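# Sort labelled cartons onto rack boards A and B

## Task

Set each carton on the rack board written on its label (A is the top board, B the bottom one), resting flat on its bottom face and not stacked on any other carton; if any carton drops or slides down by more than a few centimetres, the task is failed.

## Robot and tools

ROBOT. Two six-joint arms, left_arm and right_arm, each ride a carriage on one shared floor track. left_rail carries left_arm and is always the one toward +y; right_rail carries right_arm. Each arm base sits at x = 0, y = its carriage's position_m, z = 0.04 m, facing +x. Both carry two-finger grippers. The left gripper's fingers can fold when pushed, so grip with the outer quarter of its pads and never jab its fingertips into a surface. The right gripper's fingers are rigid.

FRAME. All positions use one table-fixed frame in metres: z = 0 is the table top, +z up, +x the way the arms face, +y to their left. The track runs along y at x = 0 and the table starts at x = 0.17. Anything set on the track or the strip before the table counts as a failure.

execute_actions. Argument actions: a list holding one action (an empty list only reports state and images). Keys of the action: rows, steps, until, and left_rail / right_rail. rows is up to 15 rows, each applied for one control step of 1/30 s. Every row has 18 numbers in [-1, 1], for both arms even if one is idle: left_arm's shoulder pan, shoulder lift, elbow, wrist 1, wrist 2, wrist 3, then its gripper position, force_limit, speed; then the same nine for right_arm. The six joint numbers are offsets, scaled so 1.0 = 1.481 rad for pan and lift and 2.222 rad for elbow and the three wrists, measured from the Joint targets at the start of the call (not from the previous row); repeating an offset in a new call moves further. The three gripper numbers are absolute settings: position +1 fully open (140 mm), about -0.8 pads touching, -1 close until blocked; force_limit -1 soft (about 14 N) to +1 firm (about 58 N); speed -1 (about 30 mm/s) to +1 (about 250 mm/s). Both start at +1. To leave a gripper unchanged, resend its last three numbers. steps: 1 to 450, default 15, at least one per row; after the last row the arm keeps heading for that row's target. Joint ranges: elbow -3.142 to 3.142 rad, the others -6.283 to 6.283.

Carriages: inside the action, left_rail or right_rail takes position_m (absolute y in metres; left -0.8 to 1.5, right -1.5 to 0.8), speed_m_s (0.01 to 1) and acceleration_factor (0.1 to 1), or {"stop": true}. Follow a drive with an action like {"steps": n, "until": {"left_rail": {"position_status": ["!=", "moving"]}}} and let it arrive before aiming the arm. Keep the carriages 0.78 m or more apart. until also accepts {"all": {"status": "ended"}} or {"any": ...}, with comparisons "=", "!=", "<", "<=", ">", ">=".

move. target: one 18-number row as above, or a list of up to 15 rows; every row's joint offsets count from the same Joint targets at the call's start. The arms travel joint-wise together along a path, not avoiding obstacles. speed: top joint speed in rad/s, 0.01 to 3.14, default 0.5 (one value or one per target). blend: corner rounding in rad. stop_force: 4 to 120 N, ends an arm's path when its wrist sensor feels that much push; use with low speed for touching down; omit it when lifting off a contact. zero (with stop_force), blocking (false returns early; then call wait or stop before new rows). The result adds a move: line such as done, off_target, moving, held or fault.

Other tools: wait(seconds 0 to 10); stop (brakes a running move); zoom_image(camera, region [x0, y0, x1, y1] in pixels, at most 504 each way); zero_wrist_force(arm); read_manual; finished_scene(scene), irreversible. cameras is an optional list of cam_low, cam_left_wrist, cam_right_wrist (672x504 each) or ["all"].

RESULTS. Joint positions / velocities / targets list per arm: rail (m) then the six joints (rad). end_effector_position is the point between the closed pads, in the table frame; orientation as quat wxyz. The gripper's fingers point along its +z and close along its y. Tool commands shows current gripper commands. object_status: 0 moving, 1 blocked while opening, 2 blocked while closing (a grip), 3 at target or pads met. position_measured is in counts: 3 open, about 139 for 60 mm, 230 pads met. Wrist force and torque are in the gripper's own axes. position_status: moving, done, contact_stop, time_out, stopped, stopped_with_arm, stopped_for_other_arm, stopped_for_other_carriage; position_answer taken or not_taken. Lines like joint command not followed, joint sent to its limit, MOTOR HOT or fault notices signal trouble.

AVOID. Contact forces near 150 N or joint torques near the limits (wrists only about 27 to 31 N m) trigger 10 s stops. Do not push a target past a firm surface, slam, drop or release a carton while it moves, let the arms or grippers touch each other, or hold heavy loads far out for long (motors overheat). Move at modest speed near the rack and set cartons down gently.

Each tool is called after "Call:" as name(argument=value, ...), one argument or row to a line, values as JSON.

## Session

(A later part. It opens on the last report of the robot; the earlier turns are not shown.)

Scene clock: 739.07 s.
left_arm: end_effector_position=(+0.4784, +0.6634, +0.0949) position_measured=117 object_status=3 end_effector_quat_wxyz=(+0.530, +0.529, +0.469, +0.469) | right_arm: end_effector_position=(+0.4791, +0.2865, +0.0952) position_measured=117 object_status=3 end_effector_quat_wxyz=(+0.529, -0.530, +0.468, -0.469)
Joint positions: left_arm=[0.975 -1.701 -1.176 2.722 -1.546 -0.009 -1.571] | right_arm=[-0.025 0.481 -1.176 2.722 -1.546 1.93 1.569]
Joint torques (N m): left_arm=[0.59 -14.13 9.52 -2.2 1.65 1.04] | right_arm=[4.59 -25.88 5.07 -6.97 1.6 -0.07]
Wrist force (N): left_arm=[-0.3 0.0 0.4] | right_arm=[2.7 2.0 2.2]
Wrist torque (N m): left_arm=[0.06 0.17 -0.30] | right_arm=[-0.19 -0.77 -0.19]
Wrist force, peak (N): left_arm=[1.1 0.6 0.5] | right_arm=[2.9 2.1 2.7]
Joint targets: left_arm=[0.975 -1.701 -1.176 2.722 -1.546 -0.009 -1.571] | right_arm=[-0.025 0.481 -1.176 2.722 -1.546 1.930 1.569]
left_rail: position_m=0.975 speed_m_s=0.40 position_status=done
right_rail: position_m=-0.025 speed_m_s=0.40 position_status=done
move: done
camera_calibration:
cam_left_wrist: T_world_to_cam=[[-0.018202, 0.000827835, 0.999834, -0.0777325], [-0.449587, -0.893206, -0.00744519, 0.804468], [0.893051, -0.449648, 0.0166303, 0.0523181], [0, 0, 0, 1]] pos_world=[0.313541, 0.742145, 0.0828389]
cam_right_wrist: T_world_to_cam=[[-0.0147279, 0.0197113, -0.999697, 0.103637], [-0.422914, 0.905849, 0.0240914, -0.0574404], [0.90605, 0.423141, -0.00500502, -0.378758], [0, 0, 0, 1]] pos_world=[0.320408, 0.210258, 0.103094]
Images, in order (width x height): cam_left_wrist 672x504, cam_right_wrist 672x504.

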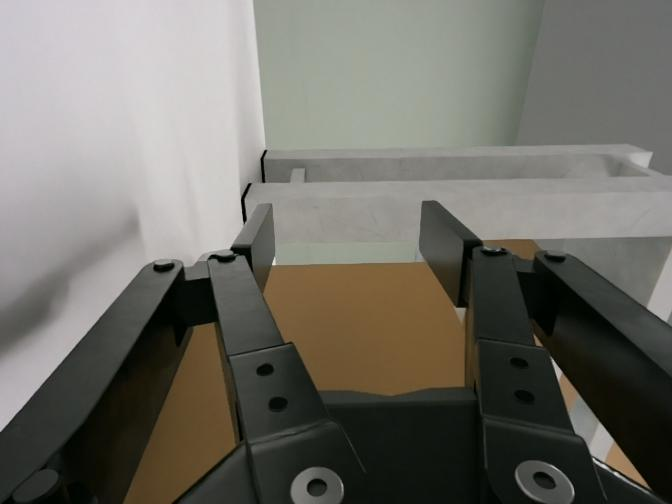

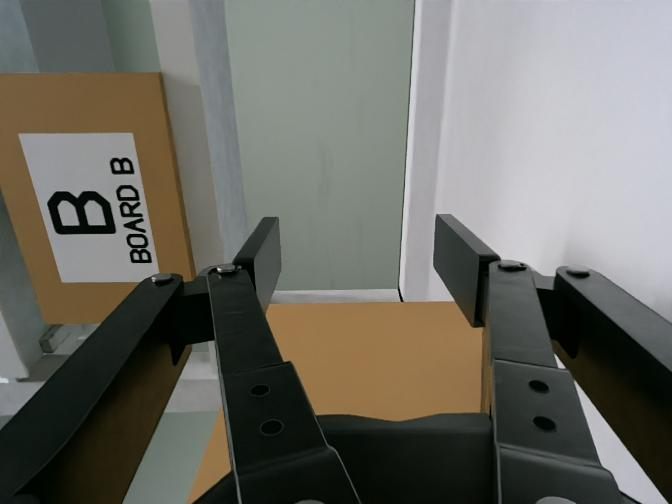

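Call:
move(
  target=[
    [-0.064,0.0024,-0.0142,0.0126,-0.0423,0,0.1,-1,0,0.1094,0.0024,-0.0142,0.0126,0.0729,0,0.1,-1,0],
    [-0.0512,0.0073,-0.0363,0.0314,-0.0342,0,0.1,-1,0,0.156,0.0073,-0.0363,0.0314,0.104,0,0.1,-1,0],
    [-0.0467,0.0098,-0.0449,0.0384,-0.0311,0,0.1,-1,0,0.1727,0.0098,-0.0449,0.0384,0.1151,0,0.1,-1,0],
    [-0.0422,0.0123,-0.0539,0.0456,-0.0281,0,0.1,-1,0,0.1888,0.0123,-0.0539,0.0456,0.1259,0,0.1,-1,0],
  ],
  speed=[0.1, 0.06, 0.02, 0.02],
  stop_force=54,
  cameras=["cam_left_wrist","cam_right_wrist"],
)

Scene clock: 758.67 s.
left_arm: end_effector_position=(+0.4482, +0.6021, +0.0947) position_measured=117 object_status=3 end_effector_quat_wxyz=(+0.529, +0.529, +0.469, +0.469) | right_arm: end_effector_position=(+0.4482, +0.3480, +0.0949) position_measured=117 object_status=3 end_effector_quat_wxyz=(+0.529, -0.530, +0.468, -0.469)
Joint positions: left_arm=[0.975 -1.772 -1.162 2.628 -1.466 -0.08 -1.571] | right_arm=[-0.025 0.729 -1.163 2.629 -1.466 2.178 1.569]
Joint torques (N m): left_arm=[-39.5 -70.4 -32.79 -9.34 10.05 1.28] | right_arm=[8.51 -50.05 -17.55 -4.99 -25.08 -0.05]
Wrist force (N): left_arm=[52.2 -7.2 -1.8] | right_arm=[55.4 -14.9 -8.1]
Wrist torque (N m): left_arm=[0.34 1.79 -0.43] | right_arm=[0.29 -0.55 0.40]
Wrist force, peak (N): left_arm=[57.3 -6.2 -4.6] | right_arm=[58.4 -12.5 -10.4]
Joint targets: left_arm=[0.975 -1.772 -1.162 2.628 -1.466 -0.080 -1.571] | right_arm=[-0.025 0.729 -1.163 2.629 -1.466 2.178 1.569]
left_rail: position_m=0.975 speed_m_s=0.40 position_status=done
right_rail: position_m=-0.025 speed_m_s=0.40 position_status=done
move: contact (left_arm, right_arm); path passed 2 of 4 targets; left_arm: the elbow is farthest, 0.026 rad from its target; right_arm: the shoulder pan is farthest, 0.032 rad from its target
camera_calibration:
cam_left_wrist: T_world_to_cam=[[-0.0182947, 0.000416114, 0.999833, -0.0777238], [-0.449058, -0.893468, -0.00784489, 0.736109], [0.893316, -0.449126, 0.0165326, 0.0512601], [0, 0, 0, 1]] pos_world=[0.283342, 0.680745, 0.082638]
cam_right_wrist: T_world_to_cam=[[-0.0149466, 0.0197223, -0.999694, 0.101729], [-0.422669, 0.905961, 0.0241925, -0.126322], [0.906161, 0.422901, -0.00520499, -0.376732], [0, 0, 0, 1]] pos_world=[0.289508, 0.271757, 0.102793]
Images, in order (width x height): cam_left_wrist 672x504, cam_right_wrist 672x504.

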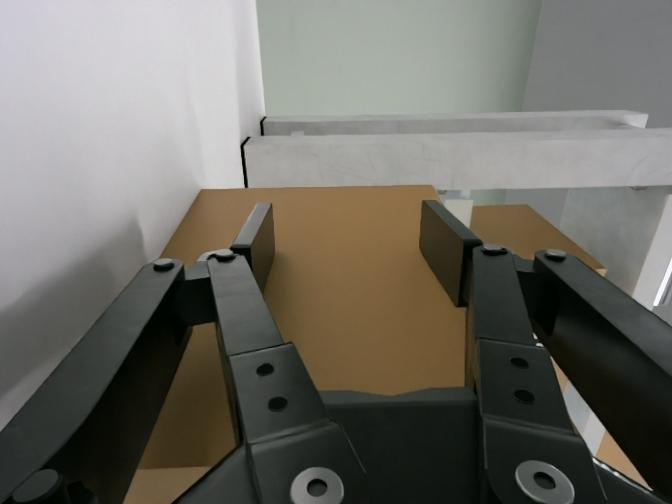

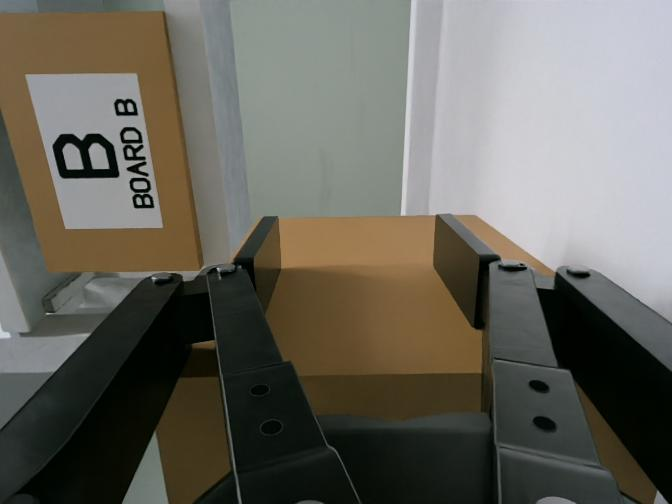

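Call:
move(
  target=[
    [0,-0.05757,-0.0003,0.03868,0,0,0.1,-1,0,0,-0.05757,-0.0003,0.03868,0,0,0.1,-1,0],
    [0,-0.11268,-0.0024,0.0775,0,0,0.1,-1,0,0,-0.11268,-0.0024,0.0775,0,0,0.1,-1,0],
    [0,-0.16514,-0.00619,0.11625,0,0,0.1,-1,0,0,-0.16514,-0.00619,0.11625,0,0,0.1,-1,0],
    [0,-0.21478,-0.01153,0.15469,0,0,0.1,-1,0,0,-0.21478,-0.01153,0.15469,0,0,0.1,-1,0],
    [0,-0.26146,-0.0183,0.19257,0,0,0.1,-1,0,0,-0.26146,-0.0183,0.19257,0,0,0.1,-1,0],
    [0,-0.305,-0.02642,0.2297,0,0,0.1,-1,0,0,-0.305,-0.02642,0.2297,0,0,0.1,-1,0],
    [0,-0.3452,-0.03578,0.26585,0,0,0.1,-1,0,0,-0.3452,-0.03578,0.26585,0,0,0.1,-1,0],
    [0,-0.38198,-0.04627,0.30086,0,0,0.1,-1,0,0,-0.38198,-0.04627,0.30086,0,0,0.1,-1,0],
    [0,-0.4144,-0.05776,0.33397,0,0,0.1,-1,0,0,-0.4144,-0.05776,0.33397,0,0,0.1,-1,0],
    [0,-0.44335,-0.07022,0.3657,0,0,0.1,-1,0,0,-0.44335,-0.07022,0.3657,0,0,0.1,-1,0],
  ],
  speed=0.12,
  blend=0.02,
)

Call:
move(
  target=[
    [0,-0.02468,-0.01314,0.02986,0,0,0.1,-1,0,0,-0.02468,-0.01314,0.02986,0,0,0.1,-1,0],
    [0,-0.04652,-0.0271,0.05859,0,0,0.1,-1,0,0,-0.04652,-0.0271,0.05859,0,0,0.1,-1,0],
    [0,-0.06549,-0.04178,0.08605,0,0,0.1,-1,0,0,-0.06549,-0.04178,0.08605,0,0,0.1,-1,0],
    [0,-0.0819,-0.05717,0.11245,0,0,0.1,-1,0,0,-0.0819,-0.05717,0.11245,0,0,0.1,-1,0],
    [0,-0.09589,-0.07325,0.13787,0,0,0.1,-1,0,0,-0.09589,-0.07325,0.13787,0,0,0.1,-1,0],
    [0,-0.10763,-0.08995,0.16235,0,0,0.1,-1,0,0,-0.10763,-0.08995,0.16235,0,0,0.1,-1,0],
    [0,-0.11733,-0.10724,0.18599,0,0,0.1,-1,0,0,-0.11733,-0.10724,0.18599,0,0,0.1,-1,0],
    [0,-0.12507,-0.12504,0.20883,0,0,0.1,-1,0,0,-0.12507,-0.12504,0.20883,0,0,0.1,-1,0],
    [0,-0.131,-0.14337,0.23091,0,0,0.1,-1,0,0,-0.131,-0.14337,0.23091,0,0,0.1,-1,0],
    [0,-0.13529,-0.16215,0.25231,0,0,0.1,-1,0,0,-0.13529,-0.16215,0.25231,0,0,0.1,-1,0],
  ],
  speed=0.12,
  blend=0.02,
)

Call:
execute_actions(
  actions=[
    {"left_rail":{"position_m":0.845,"speed_m_s":0.06,"acceleration_factor":0.1},"right_rail":{"position_m":-0.155,"speed_m_s":0.06,"acceleration_factor":0.1},"steps":150,"until":{"left_rail":{"position_status":["!=","moving"]},"right_rail":{"position_status":["!=","moving"]}}},
  ],
  cameras=["all"],
)

Scene clock: 794.33 s.
left_arm: end_effector_position=(+0.4482, +0.6019, +0.3474) position_measured=117 object_status=3 end_effector_quat_wxyz=(+0.529, +0.529, +0.469, +0.469) | right_arm: end_effector_position=(+0.4483, +0.3481, +0.3475) position_measured=117 object_status=3 end_effector_quat_wxyz=(+0.529, -0.529, +0.468, -0.469)
Joint positions: left_arm=[0.975 -1.772 -1.819 2.472 -0.653 -0.08 -1.571] | right_arm=[-0.025 0.729 -1.819 2.473 -0.654 2.178 1.569]
Joint torques (N m): left_arm=[-14.82 -33.53 -80.28 -1.09 15.05 1.61] | right_arm=[32.07 -25.2 -59.97 -2.21 -22.11 0.06]
Wrist force (N): left_arm=[49.4 -13.1 -1.8] | right_arm=[52.4 6.2 -5.1]
Wrist torque (N m): left_arm=[0.79 1.67 0.05] | right_arm=[0.28 -0.61 0.41]
Wrist force, peak (N): left_arm=[55.7 -13.9 -0.7] | right_arm=[58.6 5.5 -7.5]
Joint targets: left_arm=[0.975 -1.772 -1.819 2.472 -0.653 -0.080 -1.571] | right_arm=[-0.025 0.729 -1.819 2.473 -0.654 2.178 1.569]
left_rail: position_m=0.975 speed_m_s=0.40 position_status=done
right_rail: position_m=-0.025 speed_m_s=0.40 position_status=done
move: done

Scene clock: 799.43 s.
left_arm: end_effector_position=(+0.4482, +0.6019, +0.6001) position_measured=117 object_status=3 end_effector_quat_wxyz=(+0.529, +0.529, +0.469, +0.469) | right_arm: end_effector_position=(+0.4483, +0.3481, +0.6002) position_measured=117 object_status=3 end_effector_quat_wxyz=(+0.529, -0.529, +0.468, -0.469)
Joint positions: left_arm=[0.975 -1.772 -2.019 2.112 -0.093 -0.08 -1.571] | right_arm=[-0.025 0.729 -2.02 2.112 -0.093 2.178 1.569]
Joint torques (N m): left_arm=[-36.32 -11.69 -76.86 -1.29 18.46 1.74] | right_arm=[29.25 -8.22 -59.24 -2.54 -20.71 0.19]
Wrist force (N): left_arm=[52.9 -13.4 -1.1] | right_arm=[55.2 6.0 -6.8]
Wrist torque (N m): left_arm=[0.65 1.81 0.09] | right_arm=[0.24 -0.76 0.42]
Wrist force, peak (N): left_arm=[68.4 -18.3 4.5] | right_arm=[70.0 2.2 -15.2]
Joint targets: left_arm=[0.975 -1.772 -2.019 2.112 -0.092 -0.080 -1.571] | right_arm=[-0.025 0.729 -2.020 2.112 -0.093 2.178 1.569]
left_rail: position_m=0.975 speed_m_s=0.40 position_status=done
right_rail: position_m=-0.025 speed_m_s=0.40 position_status=done
move: done

Scene clock: 802.70 s.
left_arm: end_effector_position=(+0.4482, +0.4719, +0.6002) position_measured=117 object_status=3 end_effector_quat_wxyz=(+0.529, +0.529, +0.469, +0.469) | right_arm: end_effector_position=(+0.4483, +0.2181, +0.6003) position_measured=117 object_status=3 end_effector_quat_wxyz=(+0.529, -0.529, +0.468, -0.469)
Joint positions: left_arm=[0.845 -1.772 -2.019 2.112 -0.092 -0.08 -1.571] | right_arm=[-0.155 0.729 -2.02 2.112 -0.093 2.178 1.569]
Joint torques (N m): left_arm=[-41.96 8.05 -73.11 -1.57 20.54 1.97] | right_arm=[24.5 -6.16 -56.01 -2.59 -19.9 -0.03]
Wrist force (N): left_arm=[52.9 -13.3 -0.7] | right_arm=[55.4 5.6 -7.0]
Wrist torque (N m): left_arm=[0.66 1.84 0.09] | right_arm=[0.17 -0.85 0.42]
Wrist force, peak (N): left_arm=[57.9 -13.8 -0.7] | right_arm=[59.4 5.7 -7.9]
Joint targets: left_arm=[0.845 -1.772 -2.019 2.112 -0.092 -0.080 -1.571] | right_arm=[-0.155 0.729 -2.020 2.112 -0.093 2.178 1.569]
Tool commands: left_gripper/position=+0.1 left_gripper/force_limit=-1.0 left_gripper/speed=+0.0 right_gripper/position=+0.1 right_gripper/force_limit=-1.0 right_gripper/speed=+0.0
left_rail: position_m=0.845 speed_m_s=0.06 position_status=done
right_rail: position_m=-0.155 speed_m_s=0.06 position_status=done
camera_calibration:
cam_left_wrist: T_world_to_cam=[[-0.0181579, 0.000682951, 0.999835, -0.583273], [-0.449065, -0.893467, -0.00754514, 0.62357], [0.893315, -0.449128, 0.0165302, -0.0155705], [0, 0, 0, 1]] pos_world=[0.283342, 0.550545, 0.588139]
cam_right_wrist: T_world_to_cam=[[-0.0147163, 0.0199379, -0.999693, 0.60934], [-0.422713, 0.905938, 0.0242907, -0.0209541], [0.906144, 0.422941, -0.00490402, -0.319484], [0, 0, 0, 1]] pos_world=[0.289608, 0.141957, 0.608095]

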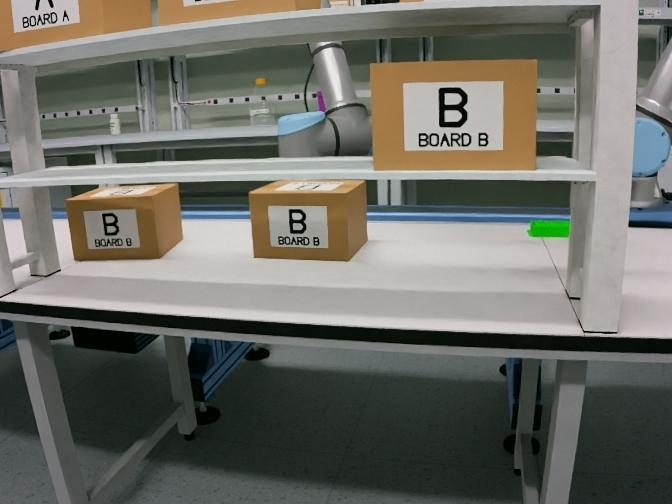

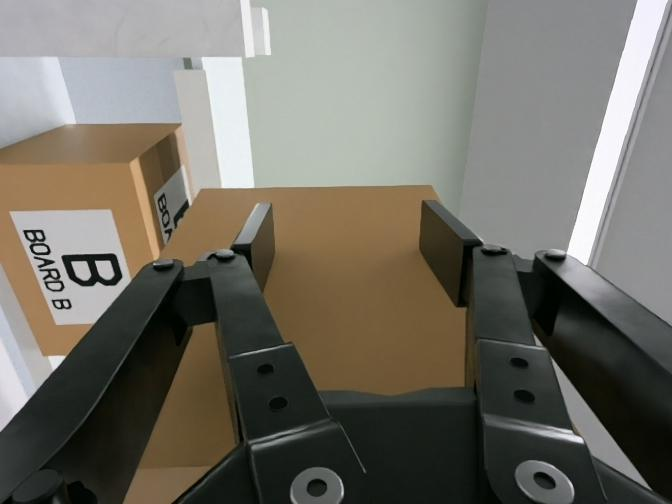

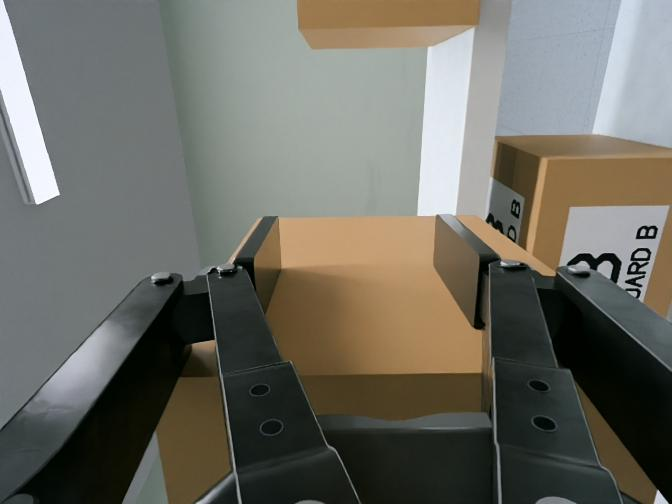

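Call:
move(
  target=[
    [0.08853,0.02186,-0.00803,-0.00654,0.05901,0,0.1,-1,0,-0.05676,0.02186,-0.00803,-0.00654,-0.03783,0,0.1,-1,0],
    [0.1723,0.04867,-0.01848,-0.01396,0.11484,0,0.1,-1,0,-0.10487,0.04867,-0.01848,-0.01396,-0.0699,0,0.1,-1,0],
    [0.2502,0.07927,-0.03126,-0.02157,0.16676,0,0.1,-1,0,-0.14556,0.07927,-0.03126,-0.02157,-0.09702,0,0.1,-1,0],
    [0.32159,0.11271,-0.04627,-0.02885,0.21434,0,0.1,-1,0,-0.17998,0.11271,-0.04627,-0.02885,-0.11996,0,0.1,-1,0],
    [0.38617,0.14816,-0.06343,-0.03532,0.25739,0,0.1,-1,0,-0.20914,0.14816,-0.06343,-0.03532,-0.13939,0,0.1,-1,0],
    [0.44408,0.18502,-0.08265,-0.04067,0.29599,0,0.1,-1,0,-0.23394,0.18502,-0.08265,-0.04067,-0.15592,0,0.1,-1,0],
    [0.49583,0.22284,-0.10387,-0.04466,0.33048,0,0.1,-1,0,-0.25518,0.22284,-0.10387,-0.04466,-0.17008,0,0.1,-1,0],
    [0.54234,0.26134,-0.12703,-0.04717,0.36148,0,0.1,-1,0,-0.27355,0.26134,-0.12703,-0.04717,-0.18233,0,0.1,-1,0],
  ],
  speed=0.12,
  blend=0.02,
  cameras=["cam_left_wrist","cam_right_wrist"],
)

Call:
move(
  target=[
    [0,0.00546,0.01431,-0.01795,0,0,0.1,-1,0,0,0.00546,0.01431,-0.01795,0,0,0.1,-1,0],
    [0,0.01194,0.0281,-0.036,0,0,0.1,-1,0,0,0.01194,0.0281,-0.036,0,0,0.1,-1,0],
    [0,0.0155,0.0348,-0.045,0,0,0.1,-1,0,0,0.0155,0.0348,-0.045,0,0,0.1,-1,0],
  ],
  speed=0.025,
  blend=0.005,
  stop_force=10,
  cameras=["all"],
)

Scene clock: 828.77 s.
left_arm: end_effector_position=(+0.7777, +0.4718, +0.6003) position_measured=117 object_status=3 end_effector_quat_wxyz=(+0.529, +0.529, +0.469, +0.469) | right_arm: end_effector_position=(+0.7781, +0.2175, +0.6006) position_measured=117 object_status=3 end_effector_quat_wxyz=(+0.529, -0.530, +0.468, -0.469)
Joint positions: left_arm=[0.845 -0.969 -1.632 1.83 -0.197 0.723 -1.571] | right_arm=[-0.155 0.324 -1.633 1.83 -0.198 1.773 1.569]
Joint torques (N m): left_arm=[-24.93 -11.75 -74.6 -11.39 24.01 1.53] | right_arm=[17.21 -34.78 -66.39 -17.43 -21.67 0.19]
Wrist force (N): left_arm=[45.1 -5.3 2.3] | right_arm=[47.7 14.0 -8.6]
Wrist torque (N m): left_arm=[-0.13 1.66 -0.19] | right_arm=[-0.80 -1.70 -1.23]
Wrist force, peak (N): left_arm=[60.9 -14.9 0.9] | right_arm=[63.3 5.7 -10.5]
Joint targets: left_arm=[0.845 -0.968 -1.632 1.830 -0.197 0.723 -1.571] | right_arm=[-0.155 0.323 -1.633 1.830 -0.198 1.773 1.569]
left_rail: position_m=0.845 speed_m_s=0.06 position_status=done
right_rail: position_m=-0.155 speed_m_s=0.06 position_status=done
move: done
camera_calibration:
cam_left_wrist: T_world_to_cam=[[-0.0180677, 0.000635208, 0.999837, -0.577419], [-0.448946, -0.893527, -0.00754509, 0.771409], [0.893376, -0.449008, 0.0164292, -0.310009], [0, 0, 0, 1]] pos_world=[0.612842, 0.550445, 0.588239]
cam_right_wrist: T_world_to_cam=[[-0.0146789, 0.0196248, -0.9997, 0.61453], [-0.422592, 0.906002, 0.0239905, 0.119093], [0.906201, 0.422817, -0.00500584, -0.618031], [0, 0, 0, 1]] pos_world=[0.619409, 0.141356, 0.608394]
Images, in order (width x height): cam_left_wrist 672x504, cam_right_wrist 672x504.

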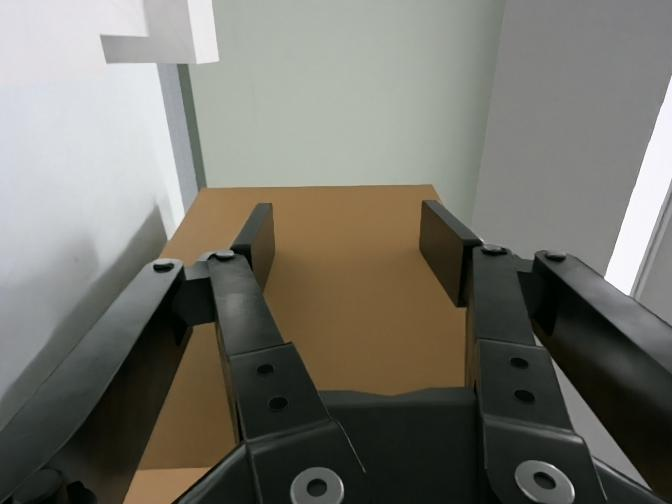

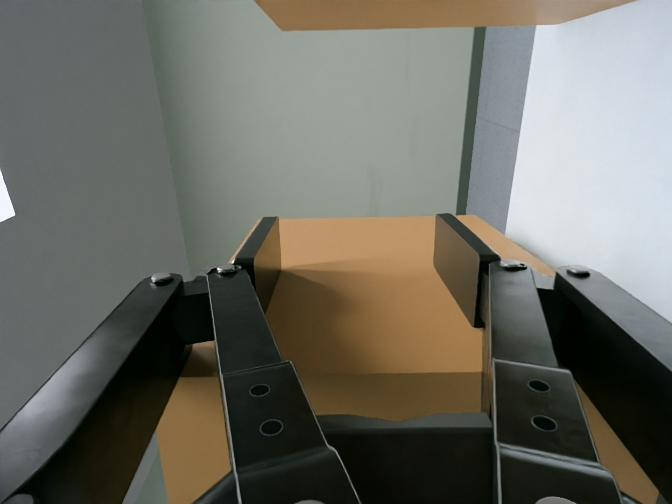

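Scene clock: 831.80 s.
left_arm: end_effector_position=(+0.7779, +0.4718, +0.5793) position_measured=117 object_status=3 end_effector_quat_wxyz=(+0.529, +0.529, +0.469, +0.469) | right_arm: end_effector_position=(+0.7784, +0.2175, +0.5797) position_measured=117 object_status=3 end_effector_quat_wxyz=(+0.529, -0.529, +0.468, -0.469)
Joint positions: left_arm=[0.845 -0.968 -1.624 1.86 -0.235 0.723 -1.571] | right_arm=[-0.155 0.323 -1.625 1.86 -0.236 1.773 1.569]
Joint torques (N m): left_arm=[-33.88 -59.02 -75.4 -3.12 24.75 1.73] | right_arm=[23.39 -57.55 -64.28 -3.66 -21.54 0.1]
Wrist force (N): left_arm=[46.5 -6.9 3.5] | right_arm=[48.5 11.5 -10.1]
Wrist torque (N m): left_arm=[0.47 1.62 -0.15] | right_arm=[-0.11 -2.02 -0.89]
Wrist force, peak (N): left_arm=[48.7 5.6 6.6] | right_arm=[49.3 14.6 -9.9]
Joint targets: left_arm=[0.845 -0.968 -1.624 1.860 -0.235 0.723 -1.571] | right_arm=[-0.155 0.323 -1.625 1.860 -0.236 1.773 1.569]
left_rail: position_m=0.845 speed_m_s=0.06 position_status=done
right_rail: position_m=-0.155 speed_m_s=0.06 position_status=done
move: contact (left_arm, right_arm); path passed 0 of 3 targets; left_arm: the wrist 1 is farthest, 0.061 rad from its target; right_arm: the wrist 1 is farthest, 0.062 rad from its target
camera_calibration:
cam_left_wrist: T_world_to_cam=[[-0.0182015, 0.000813416, 0.999834, -0.556434], [-0.448867, -0.893568, -0.00744447, 0.771257], [0.893413, -0.448928, 0.0166294, -0.310023], [0, 0, 0, 1]] pos_world=[0.613043, 0.550445, 0.567239]
cam_right_wrist: T_world_to_cam=[[-0.0143647, 0.0196595, -0.999704, 0.593443], [-0.422599, 0.906002, 0.0238892, 0.119743], [0.906203, 0.422817, -0.00470638, -0.618494], [0, 0, 0, 1]] pos_world=[0.619609, 0.141356, 0.587496]

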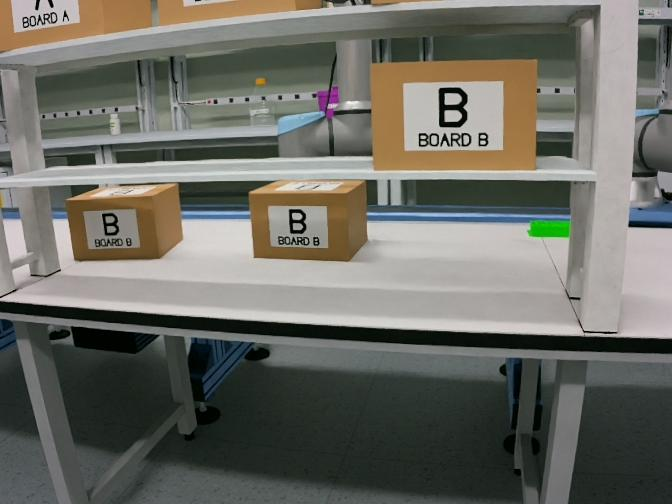

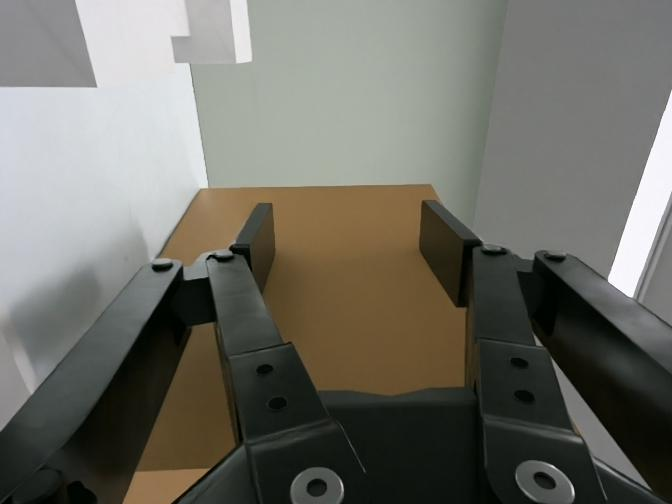

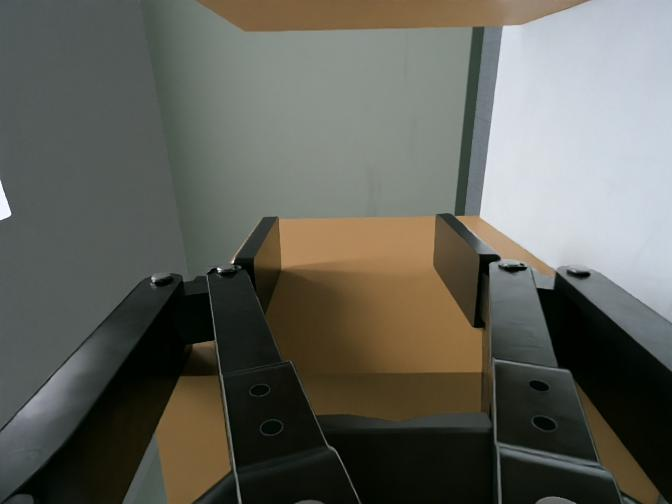

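Call:
move(
  target=[0,0.0061,0.0137,-0.018,0,0,0.1,-1,0,0,0.0061,0.0137,-0.018,0,0,0.1,-1,0],
  speed=0.02,
  stop_force=10,
)

Scene clock: 836.30 s.
left_arm: end_effector_position=(+0.7779, +0.4718, +0.5788) position_measured=117 object_status=3 end_effector_quat_wxyz=(+0.530, +0.529, +0.469, +0.469) | right_arm: end_effector_position=(+0.7783, +0.2175, +0.5791) position_measured=117 object_status=3 end_effector_quat_wxyz=(+0.529, -0.529, +0.468, -0.469)
Joint positions: left_arm=[0.845 -0.968 -1.624 1.861 -0.237 0.723 -1.571] | right_arm=[-0.155 0.323 -1.625 1.861 -0.238 1.773 1.569]
Joint torques (N m): left_arm=[-42.77 -52.2 -69.06 -1.92 24.69 1.79] | right_arm=[30.07 -50.53 -58.68 -2.19 -21.58 0.37]
Wrist force (N): left_arm=[48.2 0.5 5.8] | right_arm=[48.8 3.3 -10.3]
Wrist torque (N m): left_arm=[0.33 1.74 -0.12] | right_arm=[-0.74 -2.13 -0.88]
Wrist force, peak (N): left_arm=[49.7 6.2 6.2] | right_arm=[51.0 -3.6 -10.7]
Joint targets: left_arm=[0.845 -0.968 -1.624 1.861 -0.237 0.723 -1.571] | right_arm=[-0.155 0.323 -1.625 1.861 -0.238 1.773 1.569]
left_rail: position_m=0.845 speed_m_s=0.06 position_status=done
right_rail: position_m=-0.155 speed_m_s=0.06 position_status=done
move: contact (left_arm, right_arm); left_arm: the wrist 1 is farthest, 0.038 rad from its target; right_arm: the wrist 1 is farthest, 0.038 rad from its target

Call:
move(
  target=[
    [0,0.0005,0.0013,-0.0017,0,0,0.1,-1,0,0,0.0005,0.0013,-0.0017,0,0,0.1,-1,0],
    [0.01897,-0.01721,0.01202,-0.0006,0.01265,0,0.1,-1,0,-0.0318,-0.01721,0.01202,-0.0006,-0.0212,0,0.1,-1,0],
  ],
  speed=0.03,
)

Call:
move(
  target=[
    [-0.114,-0.0874,0.0481,0.0102,-0.076,0,0.1,-1,0,0.0402,-0.0874,0.0481,0.0102,0.0268,0,0.1,-1,0],
    [-0.2623,-0.1712,0.0867,0.0275,-0.1748,0,0.1,-1,0,0.0986,-0.1712,0.0867,0.0275,0.0657,0,0.1,-1,0],
    [-0.5056,-0.307,0.1348,0.0698,-0.337,0,0.1,-1,0,0.1373,-0.307,0.1348,0.0698,0.0915,0,0.1,-1,0],
  ],
  speed=0.3,
  blend=0.03,
  cameras=["cam_low"],
)

Call:
execute_actions(
  actions=[
    {"left_rail":{"position_m":0.5,"speed_m_s":0.6,"acceleration_factor":0.4},"right_rail":{"position_m":-0.5,"speed_m_s":0.6,"acceleration_factor":0.4},"steps":150,"until":{"left_rail":{"position_status":["!=","moving"]},"right_rail":{"position_status":["!=","moving"]}}},
  ],
)

Scene clock: 849.60 s.
left_arm: end_effector_position=(+0.7778, +0.4969, +0.5771) position_measured=117 object_status=3 end_effector_quat_wxyz=(+0.530, +0.529, +0.469, +0.469) | right_arm: end_effector_position=(+0.7783, +0.1922, +0.5774) position_measured=117 object_status=3 end_effector_quat_wxyz=(+0.529, -0.529, +0.468, -0.469)
Joint positions: left_arm=[0.845 -0.94 -1.65 1.888 -0.239 0.751 -1.571] | right_arm=[-0.155 0.277 -1.65 1.888 -0.239 1.726 1.569]
Joint torques (N m): left_arm=[11.87 -62.4 -38.57 0.96 2.19 1.52] | right_arm=[-12.75 -54.88 -35.19 0.77 -3.04 0.2]
Wrist force (N): left_arm=[0.1 -0.6 0.4] | right_arm=[-1.2 4.2 2.4]
Wrist torque (N m): left_arm=[-0.07 0.09 -0.31] | right_arm=[0.33 0.09 -0.27]
Wrist force, peak (N): left_arm=[50.8 25.0 2.9] | right_arm=[49.9 -18.3 -16.4]
Joint targets: left_arm=[0.845 -0.940 -1.650 1.888 -0.239 0.751 -1.571] | right_arm=[-0.155 0.276 -1.650 1.888 -0.239 1.726 1.569]
left_rail: position_m=0.845 speed_m_s=0.06 position_status=done
right_rail: position_m=-0.155 speed_m_s=0.06 position_status=done
move: done

Scene clock: 852.63 s.
left_arm: end_effector_position=(+0.4806, +0.5272, +0.5811) position_measured=117 object_status=3 end_effector_quat_wxyz=(+0.530, +0.529, +0.469, +0.468) | right_arm: end_effector_position=(+0.4865, +0.1598, +0.5815) position_measured=117 object_status=3 end_effector_quat_wxyz=(+0.530, -0.529, +0.468, -0.469)
Joint positions: left_arm=[0.845 -1.689 -2.104 2.187 -0.084 0.003 -1.571] | right_arm=[-0.155 0.48 -2.105 2.188 -0.084 1.929 1.569]
Joint torques (N m): left_arm=[-14.76 -19.67 -37.86 2.47 -2.48 1.89] | right_arm=[9.97 -16.37 -34.51 0.77 3.71 0.29]
Wrist force (N): left_arm=[0.2 -0.3 0.4] | right_arm=[-1.2 4.7 2.1]
Wrist torque (N m): left_arm=[-0.04 0.07 -0.31] | right_arm=[0.37 0.10 -0.36]
Wrist force, peak (N): left_arm=[1.7 -0.5 2.2] | right_arm=[-0.5 4.5 4.0]
Joint targets: left_arm=[0.845 -1.689 -2.105 2.187 -0.084 0.002 -1.571] | right_arm=[-0.155 0.480 -2.105 2.188 -0.084 1.929 1.569]
left_rail: position_m=0.845 speed_m_s=0.06 position_status=done
right_rail: position_m=-0.155 speed_m_s=0.06 position_status=done
move: done
Images, in order (width x height): cam_low 672x504.

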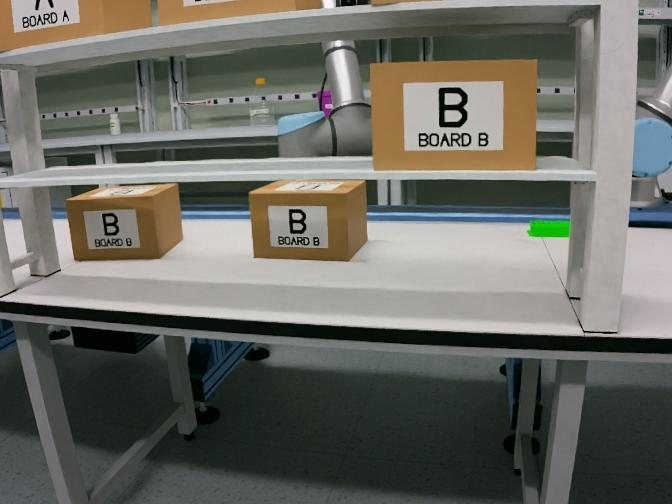

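Scene clock: 855.17 s.
left_arm: end_effector_position=(+0.4805, +0.1822, +0.5811) position_measured=117 object_status=3 end_effector_quat_wxyz=(+0.530, +0.529, +0.469, +0.468) | right_arm: end_effector_position=(+0.4864, -0.1853, +0.5815) position_measured=117 object_status=3 end_effector_quat_wxyz=(+0.530, -0.529, +0.468, -0.469)
Joint positions: left_arm=[0.5 -1.689 -2.105 2.187 -0.084 0.002 -1.571] | right_arm=[-0.5 0.48 -2.105 2.188 -0.084 1.929 1.569]
Joint torques (N m): left_arm=[-5.23 -13.23 -42.93 1.97 -1.79 1.5] | right_arm=[5.12 -7.06 -40.48 0.14 2.73 0.26]
Wrist force (N): left_arm=[0.0 -0.4 0.3] | right_arm=[-1.6 4.7 2.0]
Wrist torque (N m): left_arm=[-0.06 0.11 -0.31] | right_arm=[0.39 0.19 -0.37]
Wrist force, peak (N): left_arm=[-0.6 -0.5 0.6] | right_arm=[-2.2 4.8 2.1]
Joint targets: left_arm=[0.500 -1.689 -2.105 2.187 -0.084 0.002 -1.571] | right_arm=[-0.500 0.480 -2.105 2.188 -0.084 1.929 1.569]
Tool commands: left_gripper/position=+0.1 left_gripper/force_limit=-1.0 left_gripper/speed=+0.0 right_gripper/position=+0.1 right_gripper/force_limit=-1.0 right_gripper/speed=+0.0
left_rail: position_m=0.500 speed_m_s=0.60 position_status=done
right_rail: position_m=-0.500 speed_m_s=0.60 position_status=done

Call:
move(
  target=[
    [-0.0081,0.3051,0.2182,-0.4207,-0.005,0,0.1,-1,0,0,0.3051,0.218,-0.4207,0,0,0.1,-1,0],
    [-0.0081,0.6275,0.2408,-0.658,-0.005,0,0.1,-1,0,0.0007,0.6275,0.2404,-0.658,0.0005,0,0.1,-1,0],
  ],
  speed=0.5,
  blend=0.05,
  stop_force=25,
  cameras=["cam_left_wrist","cam_right_wrist"],
)

Scene clock: 864.87 s.
left_arm: end_effector_position=(+0.4783, +0.1887, +0.0948) position_measured=117 object_status=3 end_effector_quat_wxyz=(+0.529, +0.530, +0.468, +0.469) | right_arm: end_effector_position=(+0.4792, -0.1888, +0.0949) position_measured=117 object_status=3 end_effector_quat_wxyz=(+0.529, -0.530, +0.468, -0.469)
Joint positions: left_arm=[0.5 -1.701 -1.175 2.722 -1.546 -0.009 -1.571] | right_arm=[-0.5 0.481 -1.175 2.722 -1.546 1.93 1.569]
Joint torques (N m): left_arm=[-9.59 -18.33 9.59 -2.32 -2.41 1.54] | right_arm=[10.19 -26.74 5.08 -7.43 3.77 0.28]
Wrist force (N): left_arm=[-0.4 -0.2 0.3] | right_arm=[-1.7 4.5 2.3]
Wrist torque (N m): left_arm=[0.01 0.20 -0.32] | right_arm=[0.39 0.21 -0.36]
Wrist force, peak (N): left_arm=[1.5 1.1 0.4] | right_arm=[-1.7 5.5 2.0]
Joint targets: left_arm=[0.500 -1.701 -1.175 2.722 -1.546 -0.009 -1.571] | right_arm=[-0.500 0.481 -1.175 2.722 -1.546 1.930 1.569]
left_rail: position_m=0.500 speed_m_s=0.60 position_status=done
right_rail: position_m=-0.500 speed_m_s=0.60 position_status=done
move: done
camera_calibration:
cam_left_wrist: T_world_to_cam=[[-0.0183517, -0.000773799, 0.999831, -0.0768604], [-0.449833, -0.893068, -0.00894777, 0.380629], [0.892924, -0.449921, 0.0160413, -0.160967], [0, 0, 0, 1]] pos_world=[0.31354, 0.267446, 0.0828353]
cam_right_wrist: T_world_to_cam=[[-0.0154055, 0.0192906, -0.999695, 0.112906], [-0.422575, 0.90601, 0.0239947, 0.37297], [0.906197, 0.422816, -0.0058058, -0.177733], [0, 0, 0, 1]] pos_world=[0.320408, -0.264944, 0.10289]
Images, in order (width x height): cam_left_wrist 672x504, cam_right_wrist 672x504.

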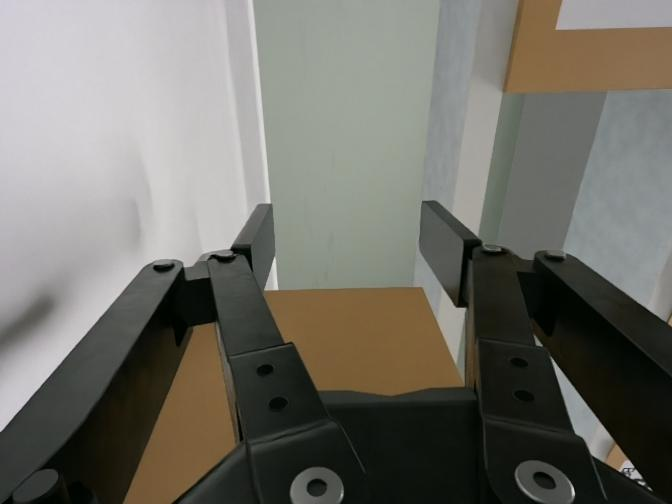

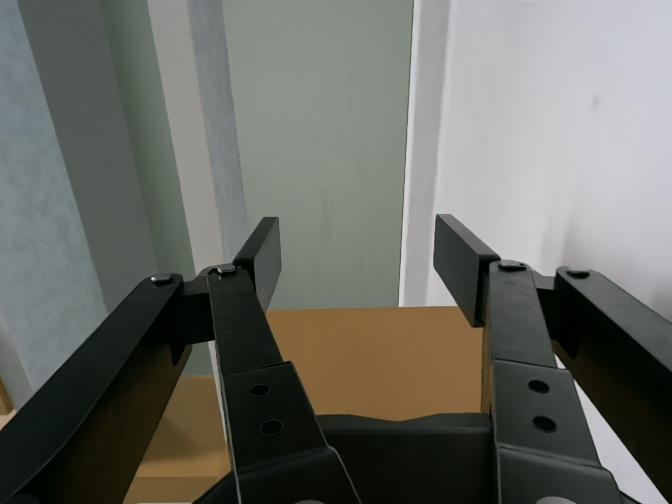

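Call:
move(
  target=[
    [-0.0275,-0.001,0.0042,-0.004,-0.018,0,0.1,-1,0,0.0911,0,0.0225,-0.0229,0.0607,0,0.1,-1,0],
    [-0.0068,0.0084,-0.0426,0.0366,-0.0041,0,0.1,-1,0,0.2034,0.0046,-0.0285,0.025,0.1355,0,0.1,-1,0],
    [-0.0047,0.0103,-0.0483,0.041,-0.0028,0,0.1,-1,0,0.2149,0.0061,-0.0348,0.0302,0.1432,0,0.1,-1,0],
  ],
  speed=0.07,
  stop_force=35,
  cameras=["cam_left_wrist","cam_right_wrist"],
)

Scene clock: 890.83 s.
left_arm: end_effector_position=(+0.4680, +0.1269, +0.0948) position_measured=117 object_status=3 end_effector_quat_wxyz=(+0.530, +0.530, +0.468, +0.468) | right_arm: end_effector_position=(+0.4184, -0.1264, +0.0953) position_measured=117 object_status=3 end_effector_quat_wxyz=(+0.529, -0.529, +0.468, -0.469)
Joint positions: left_arm=[0.5 -1.708 -1.16 2.615 -1.455 -0.015 -1.571] | right_arm=[-0.5 0.799 -1.166 2.644 -1.479 2.248 1.569]
Joint torques (N m): left_arm=[9.79 -23.69 -21.43 1.7 5.06 1.45] | right_arm=[11.19 -30.22 -15.01 0.94 3.04 -0.01]
Wrist force (N): left_arm=[6.9 -0.6 -2.0] | right_arm=[-0.2 4.5 1.6]
Wrist torque (N m): left_arm=[0.16 0.35 -0.02] | right_arm=[0.43 0.23 -0.32]
Wrist force, peak (N): left_arm=[6.9 -1.2 -2.2] | right_arm=[-1.5 5.0 2.7]
Joint targets: left_arm=[0.500 -1.708 -1.160 2.615 -1.455 -0.015 -1.571] | right_arm=[-0.500 0.799 -1.166 2.644 -1.479 2.248 1.569]
left_rail: position_m=0.500 speed_m_s=0.60 position_status=done
right_rail: position_m=-0.500 speed_m_s=0.60 position_status=done
move: done
camera_calibration:
cam_left_wrist: T_world_to_cam=[[-0.018296, 0.000221371, 0.999833, -0.0772212], [-0.450451, -0.892765, -0.00804519, 0.321031], [0.892613, -0.450523, 0.0164338, -0.179297], [0, 0, 0, 1]] pos_world=[0.303239, 0.205845, 0.0827375]
cam_right_wrist: T_world_to_cam=[[-0.0145764, 0.0201122, -0.999691, 0.110925], [-0.422717, 0.905934, 0.0243895, 0.29085], [0.906145, 0.422942, -0.0047035, -0.149143], [0, 0, 0, 1]] pos_world=[0.259709, -0.202643, 0.103096]
Images, in order (width x height): cam_left_wrist 672x504, cam_right_wrist 672x504.

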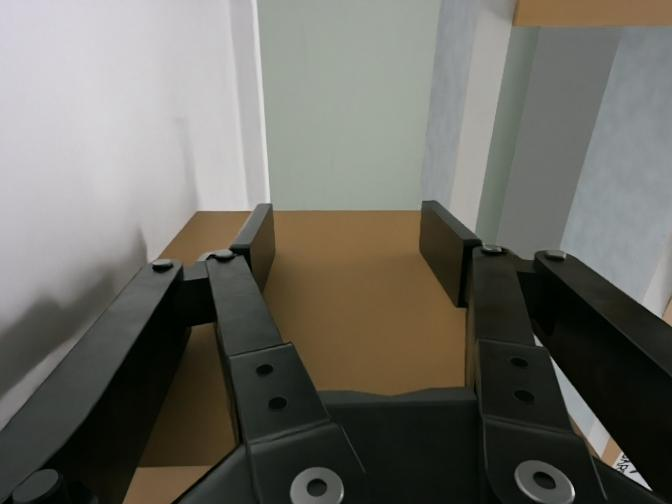

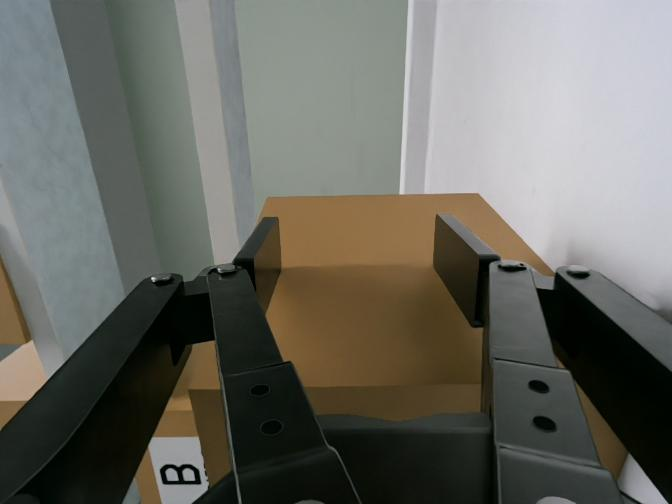

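Call:
move(
  target=[-0.0746,-0.0064,0.0236,-0.0193,-0.0498,0,0.1,-1,0,-0.0612,-0.0024,0.0105,-0.0085,-0.0409,0,0.1,-1,0],
  speed=0.1,
)

Call:
move(
  target=[
    [0.011,0.0046,-0.0177,0.0146,0.0073,0,0.1,-1,0,0.0343,0.0046,-0.0176,0.0146,0.0229,0,0.1,-1,0],
    [0.0165,0.0069,-0.0265,0.0219,0.011,0,0.1,-1,0,0.0515,0.0069,-0.0264,0.0219,0.0344,0,0.1,-1,0],
  ],
  speed=0.02,
  stop_force=54,
  cameras=["cam_left_wrist","cam_right_wrist"],
)

Scene clock: 906.97 s.
left_arm: end_effector_position=(+0.4380, +0.1434, +0.0948) position_measured=117 object_status=3 end_effector_quat_wxyz=(+0.530, +0.530, +0.468, +0.469) | right_arm: end_effector_position=(+0.4379, -0.1437, +0.0950) position_measured=117 object_status=3 end_effector_quat_wxyz=(+0.529, -0.530, +0.468, -0.469)
Joint positions: left_arm=[0.5 -1.819 -1.169 2.667 -1.497 -0.126 -1.571] | right_arm=[-0.5 0.709 -1.17 2.668 -1.498 2.158 1.569]
Joint torques (N m): left_arm=[-15.32 -59.1 7.84 -1.88 -2.56 1.44] | right_arm=[-13.61 -54.31 3.95 -6.72 -2.99 -0.02]
Wrist force (N): left_arm=[-0.1 -0.2 0.2] | right_arm=[-1.8 4.6 2.6]
Wrist torque (N m): left_arm=[0.01 0.11 -0.30] | right_arm=[0.39 0.24 -0.33]
Wrist force, peak (N): left_arm=[7.4 -1.1 -1.7] | right_arm=[-1.8 4.6 2.9]
Joint targets: left_arm=[0.500 -1.819 -1.169 2.667 -1.497 -0.126 -1.571] | right_arm=[-0.500 0.708 -1.170 2.668 -1.498 2.158 1.569]
left_rail: position_m=0.500 speed_m_s=0.60 position_status=done
right_rail: position_m=-0.500 speed_m_s=0.60 position_status=done
move: done

Scene clock: 911.07 s.
left_arm: end_effector_position=(+0.4381, +0.1211, +0.0948) position_measured=117 object_status=3 end_effector_quat_wxyz=(+0.529, +0.530, +0.469, +0.469) | right_arm: end_effector_position=(+0.4378, -0.1215, +0.0950) position_measured=117 object_status=3 end_effector_quat_wxyz=(+0.529, -0.530, +0.468, -0.469)
Joint positions: left_arm=[0.5 -1.8 -1.161 2.623 -1.461 -0.108 -1.571] | right_arm=[-0.5 0.765 -1.162 2.624 -1.462 2.215 1.569]
Joint torques (N m): left_arm=[-38.57 -70.36 -31.51 -8.71 10.5 1.37] | right_arm=[6.68 -52 -16.32 -6.48 -27.04 -0.14]
Wrist force (N): left_arm=[52.7 -5.2 -5.3] | right_arm=[50.1 -9.6 -4.0]
Wrist torque (N m): left_arm=[0.19 1.68 -0.49] | right_arm=[0.82 1.18 0.07]
Wrist force, peak (N): left_arm=[57.1 -6.9 -7.6] | right_arm=[56.1 -7.0 -4.9]
Joint targets: left_arm=[0.500 -1.800 -1.161 2.623 -1.461 -0.108 -1.571] | right_arm=[-0.500 0.765 -1.162 2.624 -1.462 2.215 1.569]
left_rail: position_m=0.500 speed_m_s=0.60 position_status=done
right_rail: position_m=-0.500 speed_m_s=0.60 position_status=done
move: contact (left_arm, right_arm); path passed 1 of 2 targets; left_arm: the elbow is farthest, 0.015 rad from its target; right_arm: the wrist 2 is farthest, 0.020 rad from its target
camera_calibration:
cam_left_wrist: T_world_to_cam=[[-0.0184372, -0.000283901, 0.99983, -0.0777259], [-0.44984, -0.893068, -0.0085488, 0.302233], [0.892919, -0.449921, 0.016338, -0.155464], [0, 0, 0, 1]] pos_world=[0.27334, 0.199946, 0.0828364]
cam_right_wrist: T_world_to_cam=[[-0.0154055, 0.0192906, -0.999695, 0.110973], [-0.422575, 0.90601, 0.0239947, 0.294634], [0.906197, 0.422816, -0.0058058, -0.16872], [0, 0, 0, 1]] pos_world=[0.279108, -0.197744, 0.10289]
Images, in order (width x height): cam_left_wrist 672x504, cam_right_wrist 672x504.

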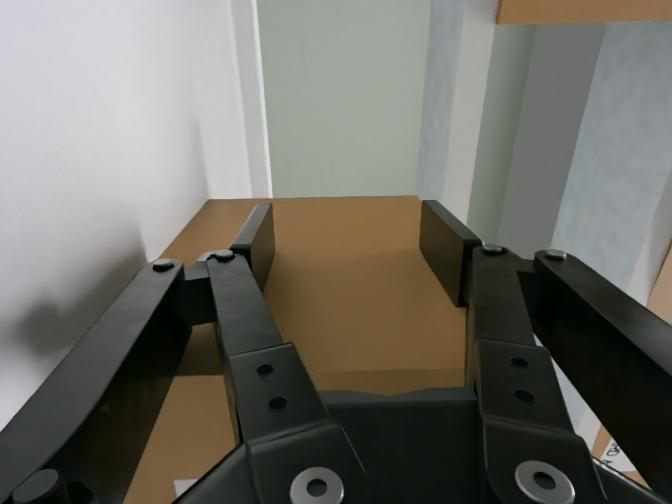

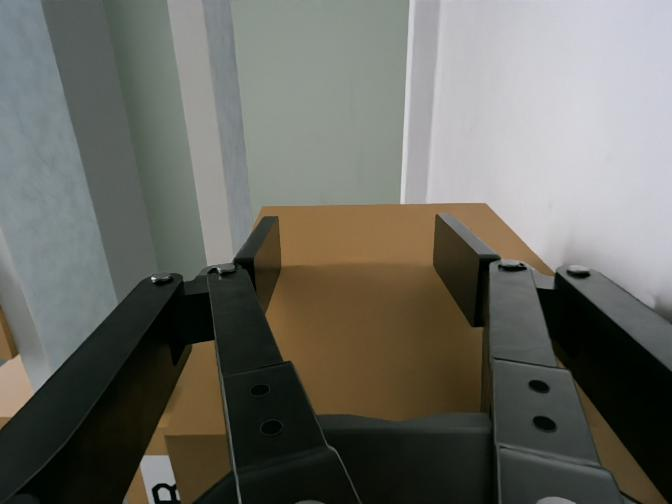

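Call:
move(
  target=[
    [0,-0.0571,-0.0003,0.03835,0,0,0.1,-1,0,0,-0.0571,-0.0003,0.03835,0,0,0.1,-1,0],
    [0,-0.1118,-0.0024,0.0769,0,0,0.1,-1,0,0,-0.1118,-0.0024,0.0769,0,0,0.1,-1,0],
    [0,-0.1639,-0.0062,0.1153,0,0,0.1,-1,0,0,-0.1639,-0.0062,0.1153,0,0,0.1,-1,0],
    [0,-0.2132,-0.0115,0.1535,0,0,0.1,-1,0,0,-0.2132,-0.0115,0.1535,0,0,0.1,-1,0],
    [0,-0.2595,-0.0182,0.1911,0,0,0.1,-1,0,0,-0.2595,-0.0182,0.1911,0,0,0.1,-1,0],
    [0,-0.3028,-0.0263,0.2281,0,0,0.1,-1,0,0,-0.3028,-0.0263,0.2281,0,0,0.1,-1,0],
    [0,-0.3428,-0.0356,0.264,0,0,0.1,-1,0,0,-0.3428,-0.0356,0.264,0,0,0.1,-1,0],
    [0,-0.3794,-0.046,0.2988,0,0,0.1,-1,0,0,-0.3794,-0.046,0.2988,0,0,0.1,-1,0],
    [0,-0.4117,-0.0574,0.3318,0,0,0.1,-1,0,0,-0.4117,-0.0574,0.3318,0,0,0.1,-1,0],
    [0,-0.4405,-0.0698,0.3634,0,0,0.1,-1,0,0,-0.4405,-0.0698,0.3634,0,0,0.1,-1,0],
  ],
  speed=0.12,
  blend=0.02,
  cameras=["cam_low"],
)

Scene clock: 928.83 s.
left_arm: end_effector_position=(+0.4381, +0.1211, +0.3478) position_measured=117 object_status=3 end_effector_quat_wxyz=(+0.529, +0.529, +0.469, +0.469) | right_arm: end_effector_position=(+0.4378, -0.1215, +0.3476) position_measured=117 object_status=3 end_effector_quat_wxyz=(+0.529, -0.530, +0.468, -0.469)
Joint positions: left_arm=[0.5 -1.8 -1.814 2.468 -0.653 -0.108 -1.571] | right_arm=[-0.5 0.765 -1.815 2.469 -0.654 2.215 1.569]
Joint torques (N m): left_arm=[-11.78 -33.37 -79.53 -0.68 12.13 1.68] | right_arm=[31.42 -25.2 -58.31 -2.09 -16.07 -0.08]
Wrist force (N): left_arm=[47.3 -13.0 -4.8] | right_arm=[47.1 7.7 -2.3]
Wrist torque (N m): left_arm=[0.49 1.53 0.31] | right_arm=[0.55 1.09 0.39]
Wrist force, peak (N): left_arm=[54.7 -12.9 -5.8] | right_arm=[54.4 7.5 -2.5]
Joint targets: left_arm=[0.500 -1.800 -1.814 2.468 -0.653 -0.108 -1.571] | right_arm=[-0.500 0.765 -1.815 2.469 -0.654 2.215 1.569]
left_rail: position_m=0.500 speed_m_s=0.60 position_status=done
right_rail: position_m=-0.500 speed_m_s=0.60 position_status=done
move: done
Images, in order (width x height): cam_low 672x504.

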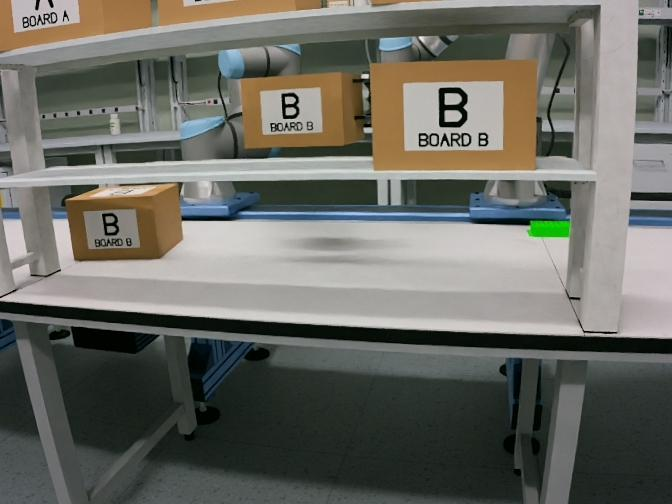

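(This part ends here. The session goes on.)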